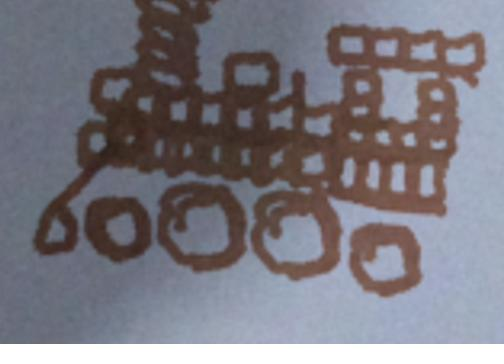

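Request:
move(
  target=[
    [0,0,0,0,0,0,1,0,0,0.035162,0.003733,0,0.217598,-1],
    [0,0,0,0,0,0,1,0,0,0.035162,0.001376,0,0.208605,-1],
    [0,0,0,0,0,0,1,0,0,0.05,0.001376,0,0.208605,-1],
  ],
  speed=[0.4,0.1,0.08],
  blend=[0,0,0],
  cameras=[],
)

Request:
move(
  target=[
    [0,0,0,0,0,0,1,0,0,0,-0.001590,0,-0.007400,-1],
    [0,0,0,0,0,0,1,0,0,0,-0.020937,0,-0.034235,-1],
    [0,0,0,0,0,0,1,0,0,0,-0.037932,0,-0.058118,-1],
    [0,0,0,0,0,0,1,0,0,0,-0.052406,0,-0.078756,-1],
  ],
  speed=0.06,
  blend=[0.001,0.001,0.001,0],
  cameras=[],
)

Request:
move(
  target=[
    [0,0,0,0,0,0,1,0,0,0,-0.012988,0,-0.018814,-1],
    [0,0,0,0,0,0,1,0,0,0,-0.025370,0,-0.036977,-1],
    [0,0,0,0,0,0,1,0,0,0,-0.036428,0,-0.051565,-1],
  ],
  speed=0.06,
  blend=[0.001,0.001,0],
  cameras=[],
)

Request:
move(
  target=[
    [0,0,0,0,0,0,1,0,0,-0.028777,0,0,0,-1],
    [0,0,0,0,0,0,1,0,0,-0.028777,0.013317,0,0.033933,-1],
    [0,0,0,0,0,0,1,0,0,-0.028777,0.010960,0,0.024940,-1],
    [0,0,0,0,0,0,1,0,0,0,0.010960,0,0.024940,-1],
  ],
  speed=[0.3,0.3,0.1,0.08],
  blend=[0,0,0,0],
  cameras=[],
)

Request:
move(
  target=[
    [0,0,0,0,0,0,1,0,0,0,-0.001380,0,-0.006700,-1],
    [0,0,0,0,0,0,1,0,0,0,-0.002707,0,-0.009316,-1],
    [0,0,0,0,0,0,1,0,0,0,-0.003018,0,-0.010517,-1],
    [0,0,0,0,0,0,1,0,0,0,0.001880,0,-0.011210,-1],
    [0,0,0,0,0,0,1,0,0,0,0.002828,0,-0.001552,-1],
    [0,0,0,0,0,0,1,0,0,0,0.003124,0,-0.001371,-1],
    [0,0,0,0,0,0,1,0,0,0,0.003956,0,0.002858,-1],
    [0,0,0,0,0,0,1,0,0,0,0.005669,0,0.005209,-1],
    [0,0,0,0,0,0,1,0,0,0,0.006638,0,0.007292,-1],
    [0,0,0,0,0,0,1,0,0,0,0.006906,0,0.008371,-1],
    [0,0,0,0,0,0,1,0,0,0,0.002008,0,0.009064,-1],
    [0,0,0,0,0,0,1,0,0,0,0.001060,0,-0.000594,-1],
    [0,0,0,0,0,0,1,0,0,0,0.000764,0,-0.000775,-1],
    [0,0,0,0,0,0,1,0,0,0,-0.000068,0,-0.005004,-1],
    [0,0,0,0,0,0,1,0,0,0,-0.001641,0,-0.006655,-1],
  ],
  speed=0.06,
  blend=[0.001,0.001,0.001,0.001,0.001,0.001,0.001,0.001,0.001,0.001,0.001,0.001,0.001,0.001,0],
  cameras=[],
)

Request:
move(
  target=[
    [0,0,0,0,0,0,1,0,0,-0.028777,0,0,0,-1],
    [0,0,0,0,0,0,1,0,0,-0.028777,0.029777,0,0.053022,-1],
    [0,0,0,0,0,0,1,0,0,-0.028777,0.027420,0,0.044029,-1],
    [0,0,0,0,0,0,1,0,0,0,0.027420,0,0.044029,-1],
  ],
  speed=[0.3,0.3,0.1,0.08],
  blend=[0,0,0,0],
  cameras=[],
)

Request:
move(
  target=[
    [0,0,0,0,0,0,1,0,0,0,-0.001480,0,-0.007000,-1],
    [0,0,0,0,0,0,1,0,0,0,-0.003054,0,-0.009884,-1],
    [0,0,0,0,0,0,1,0,0,0,-0.003455,0,-0.011223,-1],
    [0,0,0,0,0,0,1,0,0,0,0.001640,0,-0.011797,-1],
    [0,0,0,0,0,0,1,0,0,0,0.002546,0,-0.001569,-1],
    [0,0,0,0,0,0,1,0,0,0,0.003085,0,-0.001182,-1],
    [0,0,0,0,0,0,1,0,0,0,0.004102,0,0.003510,-1],
    [0,0,0,0,0,0,1,0,0,0,0.006001,0,0.006124,-1],
    [0,0,0,0,0,0,1,0,0,0,0.007204,0,0.008524,-1],
    [0,0,0,0,0,0,1,0,0,0,0.007505,0,0.009607,-1],
    [0,0,0,0,0,0,1,0,0,0,0.002410,0,0.010181,-1],
    [0,0,0,0,0,0,1,0,0,0,0.001504,0,-0.000047,-1],
    [0,0,0,0,0,0,1,0,0,0,0.000965,0,-0.000434,-1],
    [0,0,0,0,0,0,1,0,0,0,-0.000052,0,-0.005126,-1],
    [0,0,0,0,0,0,1,0,0,0,-0.001811,0,-0.007040,-1],
  ],
  speed=0.06,
  blend=[0.001,0.001,0.001,0.001,0.001,0.001,0.001,0.001,0.001,0.001,0.001,0.001,0.001,0.001,0],
  cameras=[],
)

Request:
move(
  target=[
    [0,0,0,0,0,0,1,0,0,-0.028777,0,0,0,-1],
    [0,0,0,0,0,0,1,0,0,-0.028777,0.034350,0,0.058467,-1],
    [0,0,0,0,0,0,1,0,0,-0.028777,0.031993,0,0.049474,-1],
    [0,0,0,0,0,0,1,0,0,0,0.031993,0,0.049474,-1],
  ],
  speed=[0.3,0.3,0.1,0.08],
  blend=[0,0,0,0],
  cameras=[],
)

Request:
move(
  target=[
    [0,0,0,0,0,0,1,0,0,0,-0.001560,0,-0.007350,-1],
    [0,0,0,0,0,0,1,0,0,0,-0.003655,0,-0.010867,-1],
    [0,0,0,0,0,0,1,0,0,0,-0.004238,0,-0.012460,-1],
    [0,0,0,0,0,0,1,0,0,0,0.001009,0,-0.012940,-1],
    [0,0,0,0,0,0,1,0,0,0,0.001853,0,-0.002021,-1],
    [0,0,0,0,0,0,1,0,0,0,0.002755,0,-0.001281,-1],
    [0,0,0,0,0,0,1,0,0,0,0.004321,0,0.004280,-1],
    [0,0,0,0,0,0,1,0,0,0,0.006605,0,0.007416,-1],
    [0,0,0,0,0,0,1,0,0,0,0.008248,0,0.010371,-1],
    [0,0,0,0,0,0,1,0,0,0,0.008662,0,0.011596,-1],
    [0,0,0,0,0,0,1,0,0,0,0.003415,0,0.012076,-1],
    [0,0,0,0,0,0,1,0,0,0,0.002571,0,0.001157,-1],
    [0,0,0,0,0,0,1,0,0,0,0.001669,0,0.000417,-1],
    [0,0,0,0,0,0,1,0,0,0,0.000103,0,-0.005144,-1],
    [0,0,0,0,0,0,1,0,0,0,-0.002061,0,-0.007430,-1],
  ],
  speed=0.06,
  blend=[0.001,0.001,0.001,0.001,0.001,0.001,0.001,0.001,0.001,0.001,0.001,0.001,0.001,0.001,0],
  cameras=[],
)

Request:
move(
  target=[
    [0,0,0,0,0,0,1,0,0,-0.03,0,0,0,-1],
    [0,0,0,0,0,0,1,0,0,-0.05,0,0,-0.2,-1],
  ],
  speed=[0.3,0.8],
  blend=[0.05,0],
  cameras=["cam_above"],
)

Scene clock: 938.97 s.
left_arm: end_effector_position=(+0.3943, +0.3349, +0.1104) grip_measured=+1.000 grip_effort_nm=0.00 end_effector_quat_wxyz=(+0.619, -0.006, +0.785, +0.003) | right_arm: end_effector_position=(+0.2733, +0.1402, +0.0670) grip_measured=-0.642 grip_effort_nm=-1.03 end_effector_quat_wxyz=(+0.517, -0.483, +0.513, +0.486)
Joint names: [wrist pitch, wrist roll, shoulder, wrist yaw, elbow, waist]
Joint positions: left_arm=[1.014 -0.014 1.582 -0.052 0.332 -0.05 0.094] | right_arm=[1.363 0.005 2.427 -0.671 1.072 0.855 0.017]
Joint torques (N m): left_arm=[1.68 0.08 -6.45 -0.06 5.22 0.02] | right_arm=[1.55 -0.06 -8.23 -0.07 5.67 -0.44]
Heat: left arm: 45 °C; right arm: 42 °C.
Joint targets: left_arm=[1.021 -0.015 1.574 -0.052 0.340 -0.050] | right_arm=[1.366 0.000 2.439 -0.677 1.092 0.849]
move: done
No camera images: "cameras" was empty.

Scene clock: 946.83 s.
left_arm: end_effector_position=(+0.3943, +0.3349, +0.1104) grip_measured=+1.000 grip_effort_nm=0.00 end_effector_quat_wxyz=(+0.619, -0.006, +0.785, +0.003) | right_arm: end_effector_position=(+0.2730, +0.0858, +0.0661) grip_measured=-0.642 grip_effort_nm=-1.03 end_effector_quat_wxyz=(-0.447, +0.548, -0.445, -0.550)
Joint names: [wrist pitch, wrist roll, shoulder, wrist yaw, elbow, waist]
Joint positions: left_arm=[1.014 -0.014 1.582 -0.052 0.332 -0.05 0.094] | right_arm=[1.363 0.005 2.427 -1.113 1.072 0.68 0.017]
Joint torques (N m): left_arm=[1.68 0.06 -6.38 -0.05 5.34 -0.1] | right_arm=[1.36 -0.07 -8.09 -0.08 5.45 -0.55]
Heat: left arm: 45 °C; right arm: 42 °C.
Joint targets: left_arm=[1.021 -0.015 1.574 -0.052 0.340 -0.050] | right_arm=[1.366 0.000 2.439 -1.122 1.092 0.674]
move: done
No camera images: "cameras" was empty.

Scene clock: 952.37 s.
left_arm: end_effector_position=(+0.3943, +0.3349, +0.1104) grip_measured=+1.000 grip_effort_nm=0.00 end_effector_quat_wxyz=(+0.619, -0.006, +0.785, +0.003) | right_arm: end_effector_position=(+0.2659, +0.0376, +0.0648) grip_measured=-0.642 grip_effort_nm=-1.03 end_effector_quat_wxyz=(-0.391, +0.589, -0.391, -0.590)
Joint names: [wrist pitch, wrist roll, shoulder, wrist yaw, elbow, waist]
Joint positions: left_arm=[1.014 -0.014 1.582 -0.052 0.332 -0.05 0.094] | right_arm=[1.363 0.005 2.43 -1.422 1.072 0.565 0.017]
Joint torques (N m): left_arm=[1.71 0.07 -6.38 -0.04 5.26 -0.06] | right_arm=[1.2 -0.06 -8.13 -0.08 5.24 -0.54]
Heat: left arm: 45 °C; right arm: 42 °C.
Joint targets: left_arm=[1.021 -0.015 1.574 -0.052 0.340 -0.050] | right_arm=[1.366 0.000 2.439 -1.431 1.092 0.559]
move: done
No camera images: "cameras" was empty.

Scene clock: 956.07 s.
left_arm: end_effector_position=(+0.3943, +0.3349, +0.1104) grip_measured=+1.000 grip_effort_nm=0.00 end_effector_quat_wxyz=(+0.619, -0.006, +0.785, +0.003) | right_arm: end_effector_position=(+0.2603, +0.0580, +0.0646) grip_measured=-0.642 grip_effort_nm=-1.03 end_effector_quat_wxyz=(-0.401, +0.582, -0.401, -0.583)
Joint names: [wrist pitch, wrist roll, shoulder, wrist yaw, elbow, waist]
Joint positions: left_arm=[1.014 -0.014 1.582 -0.052 0.332 -0.05 0.094] | right_arm=[1.363 0.005 2.43 -1.332 1.072 0.619 0.017]
Joint torques (N m): left_arm=[1.68 0.02 -6.35 -0.04 5.23 -0.08] | right_arm=[1.24 -0.06 -8.28 -0.07 5.42 -0.35]
Heat: left arm: 45 °C; right arm: 42 °C.
Joint targets: left_arm=[1.021 -0.015 1.574 -0.052 0.340 -0.050] | right_arm=[1.366 0.000 2.439 -1.338 1.092 0.615]
move: done
No camera images: "cameras" was empty.

Scene clock: 960.00 s.
left_arm: end_effector_position=(+0.3943, +0.3349, +0.1104) grip_measured=+1.000 grip_effort_nm=0.00 end_effector_quat_wxyz=(+0.619, -0.006, +0.785, +0.003) | right_arm: end_effector_position=(+0.2637, +0.0542, +0.0646) grip_measured=-0.642 grip_effort_nm=-1.03 end_effector_quat_wxyz=(-0.403, +0.581, -0.403, -0.582)
Joint names: [wrist pitch, wrist roll, shoulder, wrist yaw, elbow, waist]
Joint positions: left_arm=[1.014 -0.014 1.582 -0.052 0.332 -0.05 0.094] | right_arm=[1.363 0.005 2.43 -1.34 1.072 0.607 0.017]
Joint torques (N m): left_arm=[1.63 0.06 -6.63 -0.04 5.14 -0.09] | right_arm=[1.24 -0.07 -8.23 -0.12 5.31 -0.59]
Heat: left arm: 45 °C; right arm: 42 °C.
Joint targets: left_arm=[1.021 -0.015 1.574 -0.052 0.340 -0.050] | right_arm=[1.366 0.000 2.439 -1.352 1.092 0.600]
move: done
No camera images: "cameras" was empty.

Scene clock: 964.17 s.
left_arm: end_effector_position=(+0.3943, +0.3349, +0.1104) grip_measured=+1.000 grip_effort_nm=0.00 end_effector_quat_wxyz=(+0.619, -0.006, +0.785, +0.003) | right_arm: end_effector_position=(+0.2636, +0.0917, +0.0655) grip_measured=-0.642 grip_effort_nm=-1.03 end_effector_quat_wxyz=(-0.441, +0.553, -0.439, -0.554)
Joint names: [wrist pitch, wrist roll, shoulder, wrist yaw, elbow, waist]
Joint positions: left_arm=[1.014 -0.014 1.582 -0.052 0.332 -0.05 0.094] | right_arm=[1.365 0.005 2.429 -1.113 1.072 0.702 0.017]
Joint torques (N m): left_arm=[1.66 0.01 -6.49 -0.05 5.19 0.01] | right_arm=[1.35 -0.07 -8.27 -0.06 5.44 -0.36]
Heat: left arm: 45 °C; right arm: 42 °C.
Joint targets: left_arm=[1.021 -0.015 1.574 -0.052 0.340 -0.050] | right_arm=[1.366 0.000 2.438 -1.119 1.092 0.698]
move: done
No camera images: "cameras" was empty.

Scene clock: 968.47 s.
left_arm: end_effector_position=(+0.3943, +0.3349, +0.1104) grip_measured=+1.000 grip_effort_nm=0.00 end_effector_quat_wxyz=(+0.619, -0.006, +0.785, +0.003) | right_arm: end_effector_position=(+0.2673, +0.0878, +0.0654) grip_measured=-0.642 grip_effort_nm=-1.03 end_effector_quat_wxyz=(-0.441, +0.552, -0.440, -0.554)
Joint names: [wrist pitch, wrist roll, shoulder, wrist yaw, elbow, waist]
Joint positions: left_arm=[1.014 -0.014 1.582 -0.052 0.332 -0.05 0.094] | right_arm=[1.365 0.005 2.429 -1.124 1.072 0.689 0.017]
Joint torques (N m): left_arm=[1.65 0.01 -6.49 -0.05 5.09 -0.1] | right_arm=[1.34 -0.06 -8.24 -0.09 5.44 -0.55]
Heat: left arm: 45 °C; right arm: 42 °C.
Joint targets: left_arm=[1.021 -0.015 1.574 -0.052 0.340 -0.050] | right_arm=[1.366 0.000 2.438 -1.134 1.092 0.682]
move: done
No camera images: "cameras" was empty.

Scene clock: 972.77 s.
left_arm: end_effector_position=(+0.3943, +0.3349, +0.1104) grip_measured=+1.000 grip_effort_nm=0.00 end_effector_quat_wxyz=(+0.619, -0.006, +0.785, +0.003) | right_arm: end_effector_position=(+0.2670, +0.1241, +0.0664) grip_measured=-0.642 grip_effort_nm=-1.03 end_effector_quat_wxyz=(+0.485, -0.515, +0.481, +0.518)
Joint names: [wrist pitch, wrist roll, shoulder, wrist yaw, elbow, waist]
Joint positions: left_arm=[1.014 -0.014 1.582 -0.052 0.332 -0.05 0.094] | right_arm=[1.366 0.005 2.428 -0.857 1.072 0.797 0.017]
Joint torques (N m): left_arm=[1.68 0.03 -6.49 -0.08 5.27 -0.16] | right_arm=[1.45 -0.07 -8.31 -0.06 5.53 -0.38]
Heat: left arm: 45 °C; right arm: 43 °C.
Joint targets: left_arm=[1.021 -0.015 1.574 -0.052 0.340 -0.050] | right_arm=[1.366 0.000 2.438 -0.863 1.092 0.792]
move: done
No camera images: "cameras" was empty.

Scene clock: 977.67 s.
left_arm: end_effector_position=(+0.3943, +0.3349, +0.1104) grip_measured=+1.000 grip_effort_nm=0.00 end_effector_quat_wxyz=(+0.619, -0.006, +0.785, +0.003) | right_arm: end_effector_position=(+0.2710, +0.1201, +0.0664) grip_measured=-0.642 grip_effort_nm=-1.03 end_effector_quat_wxyz=(+0.485, -0.515, +0.481, +0.518)
Joint names: [wrist pitch, wrist roll, shoulder, wrist yaw, elbow, waist]
Joint positions: left_arm=[1.014 -0.014 1.582 -0.052 0.332 -0.05 0.094] | right_arm=[1.366 0.005 2.428 -0.871 1.072 0.782 0.017]
Joint torques (N m): left_arm=[1.68 0.05 -6.38 -0.03 5.35 -0.13] | right_arm=[1.45 -0.06 -8.31 -0.1 5.56 -0.57]
Heat: left arm: 45 °C; right arm: 42 °C.
Joint targets: left_arm=[1.021 -0.015 1.574 -0.052 0.340 -0.050] | right_arm=[1.366 0.000 2.438 -0.881 1.092 0.776]
move: done
No camera images: "cameras" was empty.

Scene clock: 979.20 s.
left_arm: end_effector_position=(+0.3943, +0.3349, +0.1104) grip_measured=+1.000 grip_effort_nm=0.00 end_effector_quat_wxyz=(+0.619, -0.006, +0.785, +0.003) | right_arm: end_effector_position=(+0.4453, -0.0465, +0.0962) grip_measured=-0.642 grip_effort_nm=-1.03 end_effector_quat_wxyz=(+0.607, -0.401, +0.564, +0.391)
Joint names: [wrist pitch, wrist roll, shoulder, wrist yaw, elbow, waist]
Joint positions: left_arm=[1.014 -0.014 1.582 -0.052 0.332 -0.05 0.094] | right_arm=[1.362 0.005 2.367 -0.879 1.072 0.328 0.017]
Joint torques (N m): left_arm=[1.7 0.03 -6.46 -0.02 5.24 -0.1] | right_arm=[1.47 -0.06 -11.99 0 5.85 0.27]
Heat: left arm: 45 °C; right arm: 42 °C.
Joint targets: left_arm=[1.021 -0.015 1.574 -0.052 0.340 -0.050] | right_arm=[1.366 0.000 2.327 -0.881 1.092 0.331]
move: off_target (right_arm); blend cut to 0.0334 rad at target 1; right_arm: the shoulder is farthest, 0.040 rad from its target
Images, in order (width x height): cam_above 672x504.

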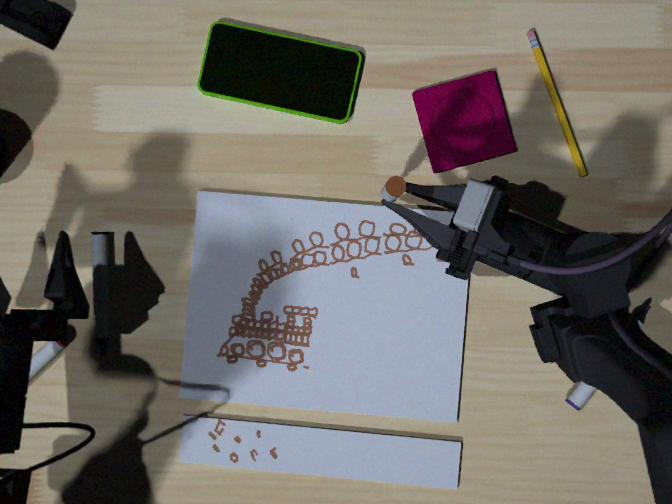

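Request:
zoom_image(
  camera="cam_above",
  region=[212, 305, 322, 380],
)

Scaled by 4.582 from the camera's 672x504 image, which has a finer 960x720 frame.

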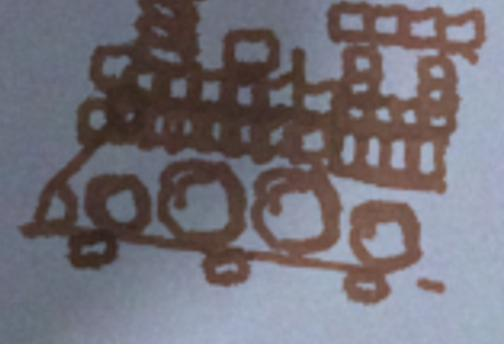

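Request:
zoom_image(
  camera="cam_above",
  region=[255, 345, 325, 385],
)

Scaled by 7.200 from the camera's 672x504 image, which has a finer 960x720 frame.

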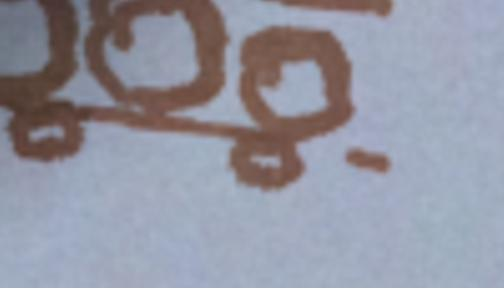

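Request:
move(
  target=[
    [0,0,0,0,0,0,1,0,0,0.035162,-0.028674,0,0.164322,-1],
    [0,0,0,0,0,0,1,0,0,0.035162,-0.031031,0,0.155329,-1],
    [0,0,0,0,0,0,1,0,0,0.05,-0.031031,0,0.155329,-1],
  ],
  speed=[0.4,0.1,0.08],
  blend=[0,0,0],
  cameras=[],
)

Request:
move(
  target=[
    [0,0,0,0,0,0,1,0,0,0,-0.001470,0,-0.006980,-1],
    [0,0,0,0,0,0,1,0,0,0.0005,-0.010389,0,-0.019896,-1],
    [0,0,0,0,0,0,1,0,0,0.0011,-0.022771,0,-0.038059,-1],
    [0,0,0,0,0,0,1,0,0,0.0016,-0.033829,0,-0.052647,-1],
  ],
  speed=0.06,
  blend=[0.001,0.001,0.001,0],
  cameras=[],
)

Request:
move(
  target=[
    [0,0,0,0,0,0,1,0,0,-0.03,0,0,0,-1],
    [0,0,0,0,0,0,1,0,0,-0.0516,0,0,-0.2,-1],
  ],
  speed=[0.3,0.8],
  blend=[0.05,0],
  cameras=["cam_above"],
)

Scene clock: 987.07 s.
left_arm: end_effector_position=(+0.3943, +0.3349, +0.1104) grip_measured=+1.000 grip_effort_nm=0.00 end_effector_quat_wxyz=(+0.619, -0.006, +0.785, +0.003) | right_arm: end_effector_position=(+0.2685, +0.0849, +0.0653) grip_measured=-0.642 grip_effort_nm=-1.03 end_effector_quat_wxyz=(-0.439, +0.554, -0.439, -0.555)
Joint names: [wrist pitch, wrist roll, shoulder, wrist yaw, elbow, waist]
Joint positions: left_arm=[1.014 -0.014 1.582 -0.052 0.332 -0.05 0.094] | right_arm=[1.363 0.005 2.429 -1.138 1.072 0.681 0.017]
Joint torques (N m): left_arm=[1.66 0.07 -6.41 -0.07 5.29 -0.06] | right_arm=[1.35 -0.07 -8.2 -0.05 5.42 -0.36]
Heat: left arm: 45 °C; right arm: 42 °C.
Joint targets: left_arm=[1.021 -0.015 1.574 -0.052 0.340 -0.050] | right_arm=[1.366 0.000 2.439 -1.144 1.092 0.676]
move: done
No camera images: "cameras" was empty.

Scene clock: 992.30 s.
left_arm: end_effector_position=(+0.3943, +0.3349, +0.1104) grip_measured=+1.000 grip_effort_nm=0.00 end_effector_quat_wxyz=(+0.619, -0.006, +0.785, +0.003) | right_arm: end_effector_position=(+0.2659, +0.0376, +0.0647) grip_measured=-0.642 grip_effort_nm=-1.03 end_effector_quat_wxyz=(-0.391, +0.589, -0.391, -0.590)
Joint names: [wrist pitch, wrist roll, shoulder, wrist yaw, elbow, waist]
Joint positions: left_arm=[1.014 -0.014 1.582 -0.052 0.332 -0.05 0.094] | right_arm=[1.363 0.005 2.43 -1.422 1.072 0.565 0.017]
Joint torques (N m): left_arm=[1.68 0.02 -6.53 -0.05 5.27 -0.1] | right_arm=[1.2 -0.06 -7.86 -0.08 5.24 -0.54]
Heat: left arm: 45 °C; right arm: 42 °C.
Joint targets: left_arm=[1.021 -0.015 1.574 -0.052 0.340 -0.050] | right_arm=[1.366 0.000 2.442 -1.431 1.092 0.559]
move: done
No camera images: "cameras" was empty.

Scene clock: 993.87 s.
left_arm: end_effector_position=(+0.3943, +0.3349, +0.1104) grip_measured=+1.000 grip_effort_nm=0.00 end_effector_quat_wxyz=(+0.619, -0.006, +0.785, +0.003) | right_arm: end_effector_position=(+0.4052, -0.1196, +0.0909) grip_measured=-0.642 grip_effort_nm=-1.03 end_effector_quat_wxyz=(+0.530, -0.501, +0.494, +0.474)
Joint names: [wrist pitch, wrist roll, shoulder, wrist yaw, elbow, waist]
Joint positions: left_arm=[1.014 -0.014 1.582 -0.052 0.332 -0.05 0.094] | right_arm=[1.363 0.005 2.365 -1.428 1.072 0.11 0.017]
Joint torques (N m): left_arm=[1.64 0.02 -6.43 -0.03 5.26 -0.08] | right_arm=[1.17 -0.06 -11.6 0.01 5.55 0.35]
Heat: left arm: 45 °C; right arm: 42 °C.
Joint targets: left_arm=[1.021 -0.015 1.574 -0.052 0.340 -0.050] | right_arm=[1.366 0.000 2.327 -1.431 1.092 0.114]
move: off_target (right_arm); blend cut to 0.0334 rad at target 1; right_arm: the shoulder is farthest, 0.038 rad from its target
Images, in order (width x height): cam_above 672x504.

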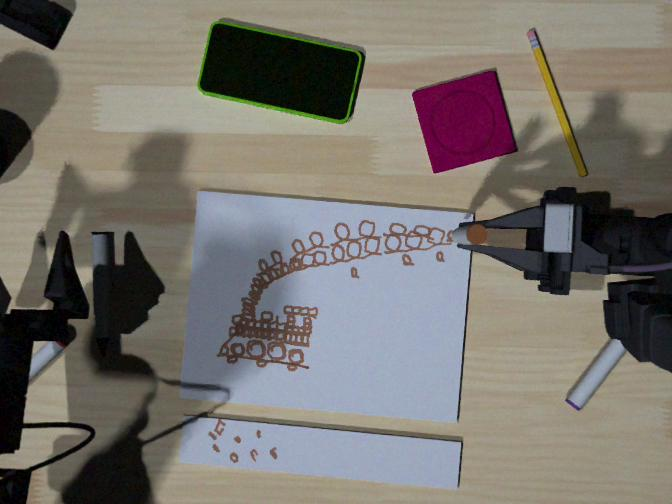

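Request:
zoom_image(
  camera="cam_above",
  region=[255, 335, 355, 400],
)

Scaled by 5.040 from the camera's 672x504 image, which has a finer 960x720 frame.

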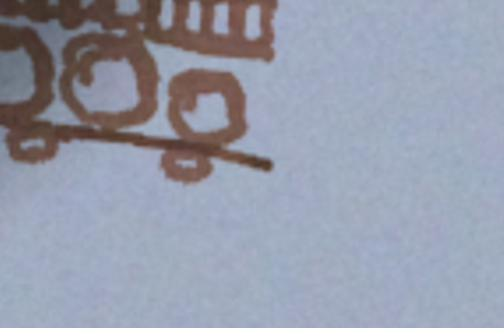

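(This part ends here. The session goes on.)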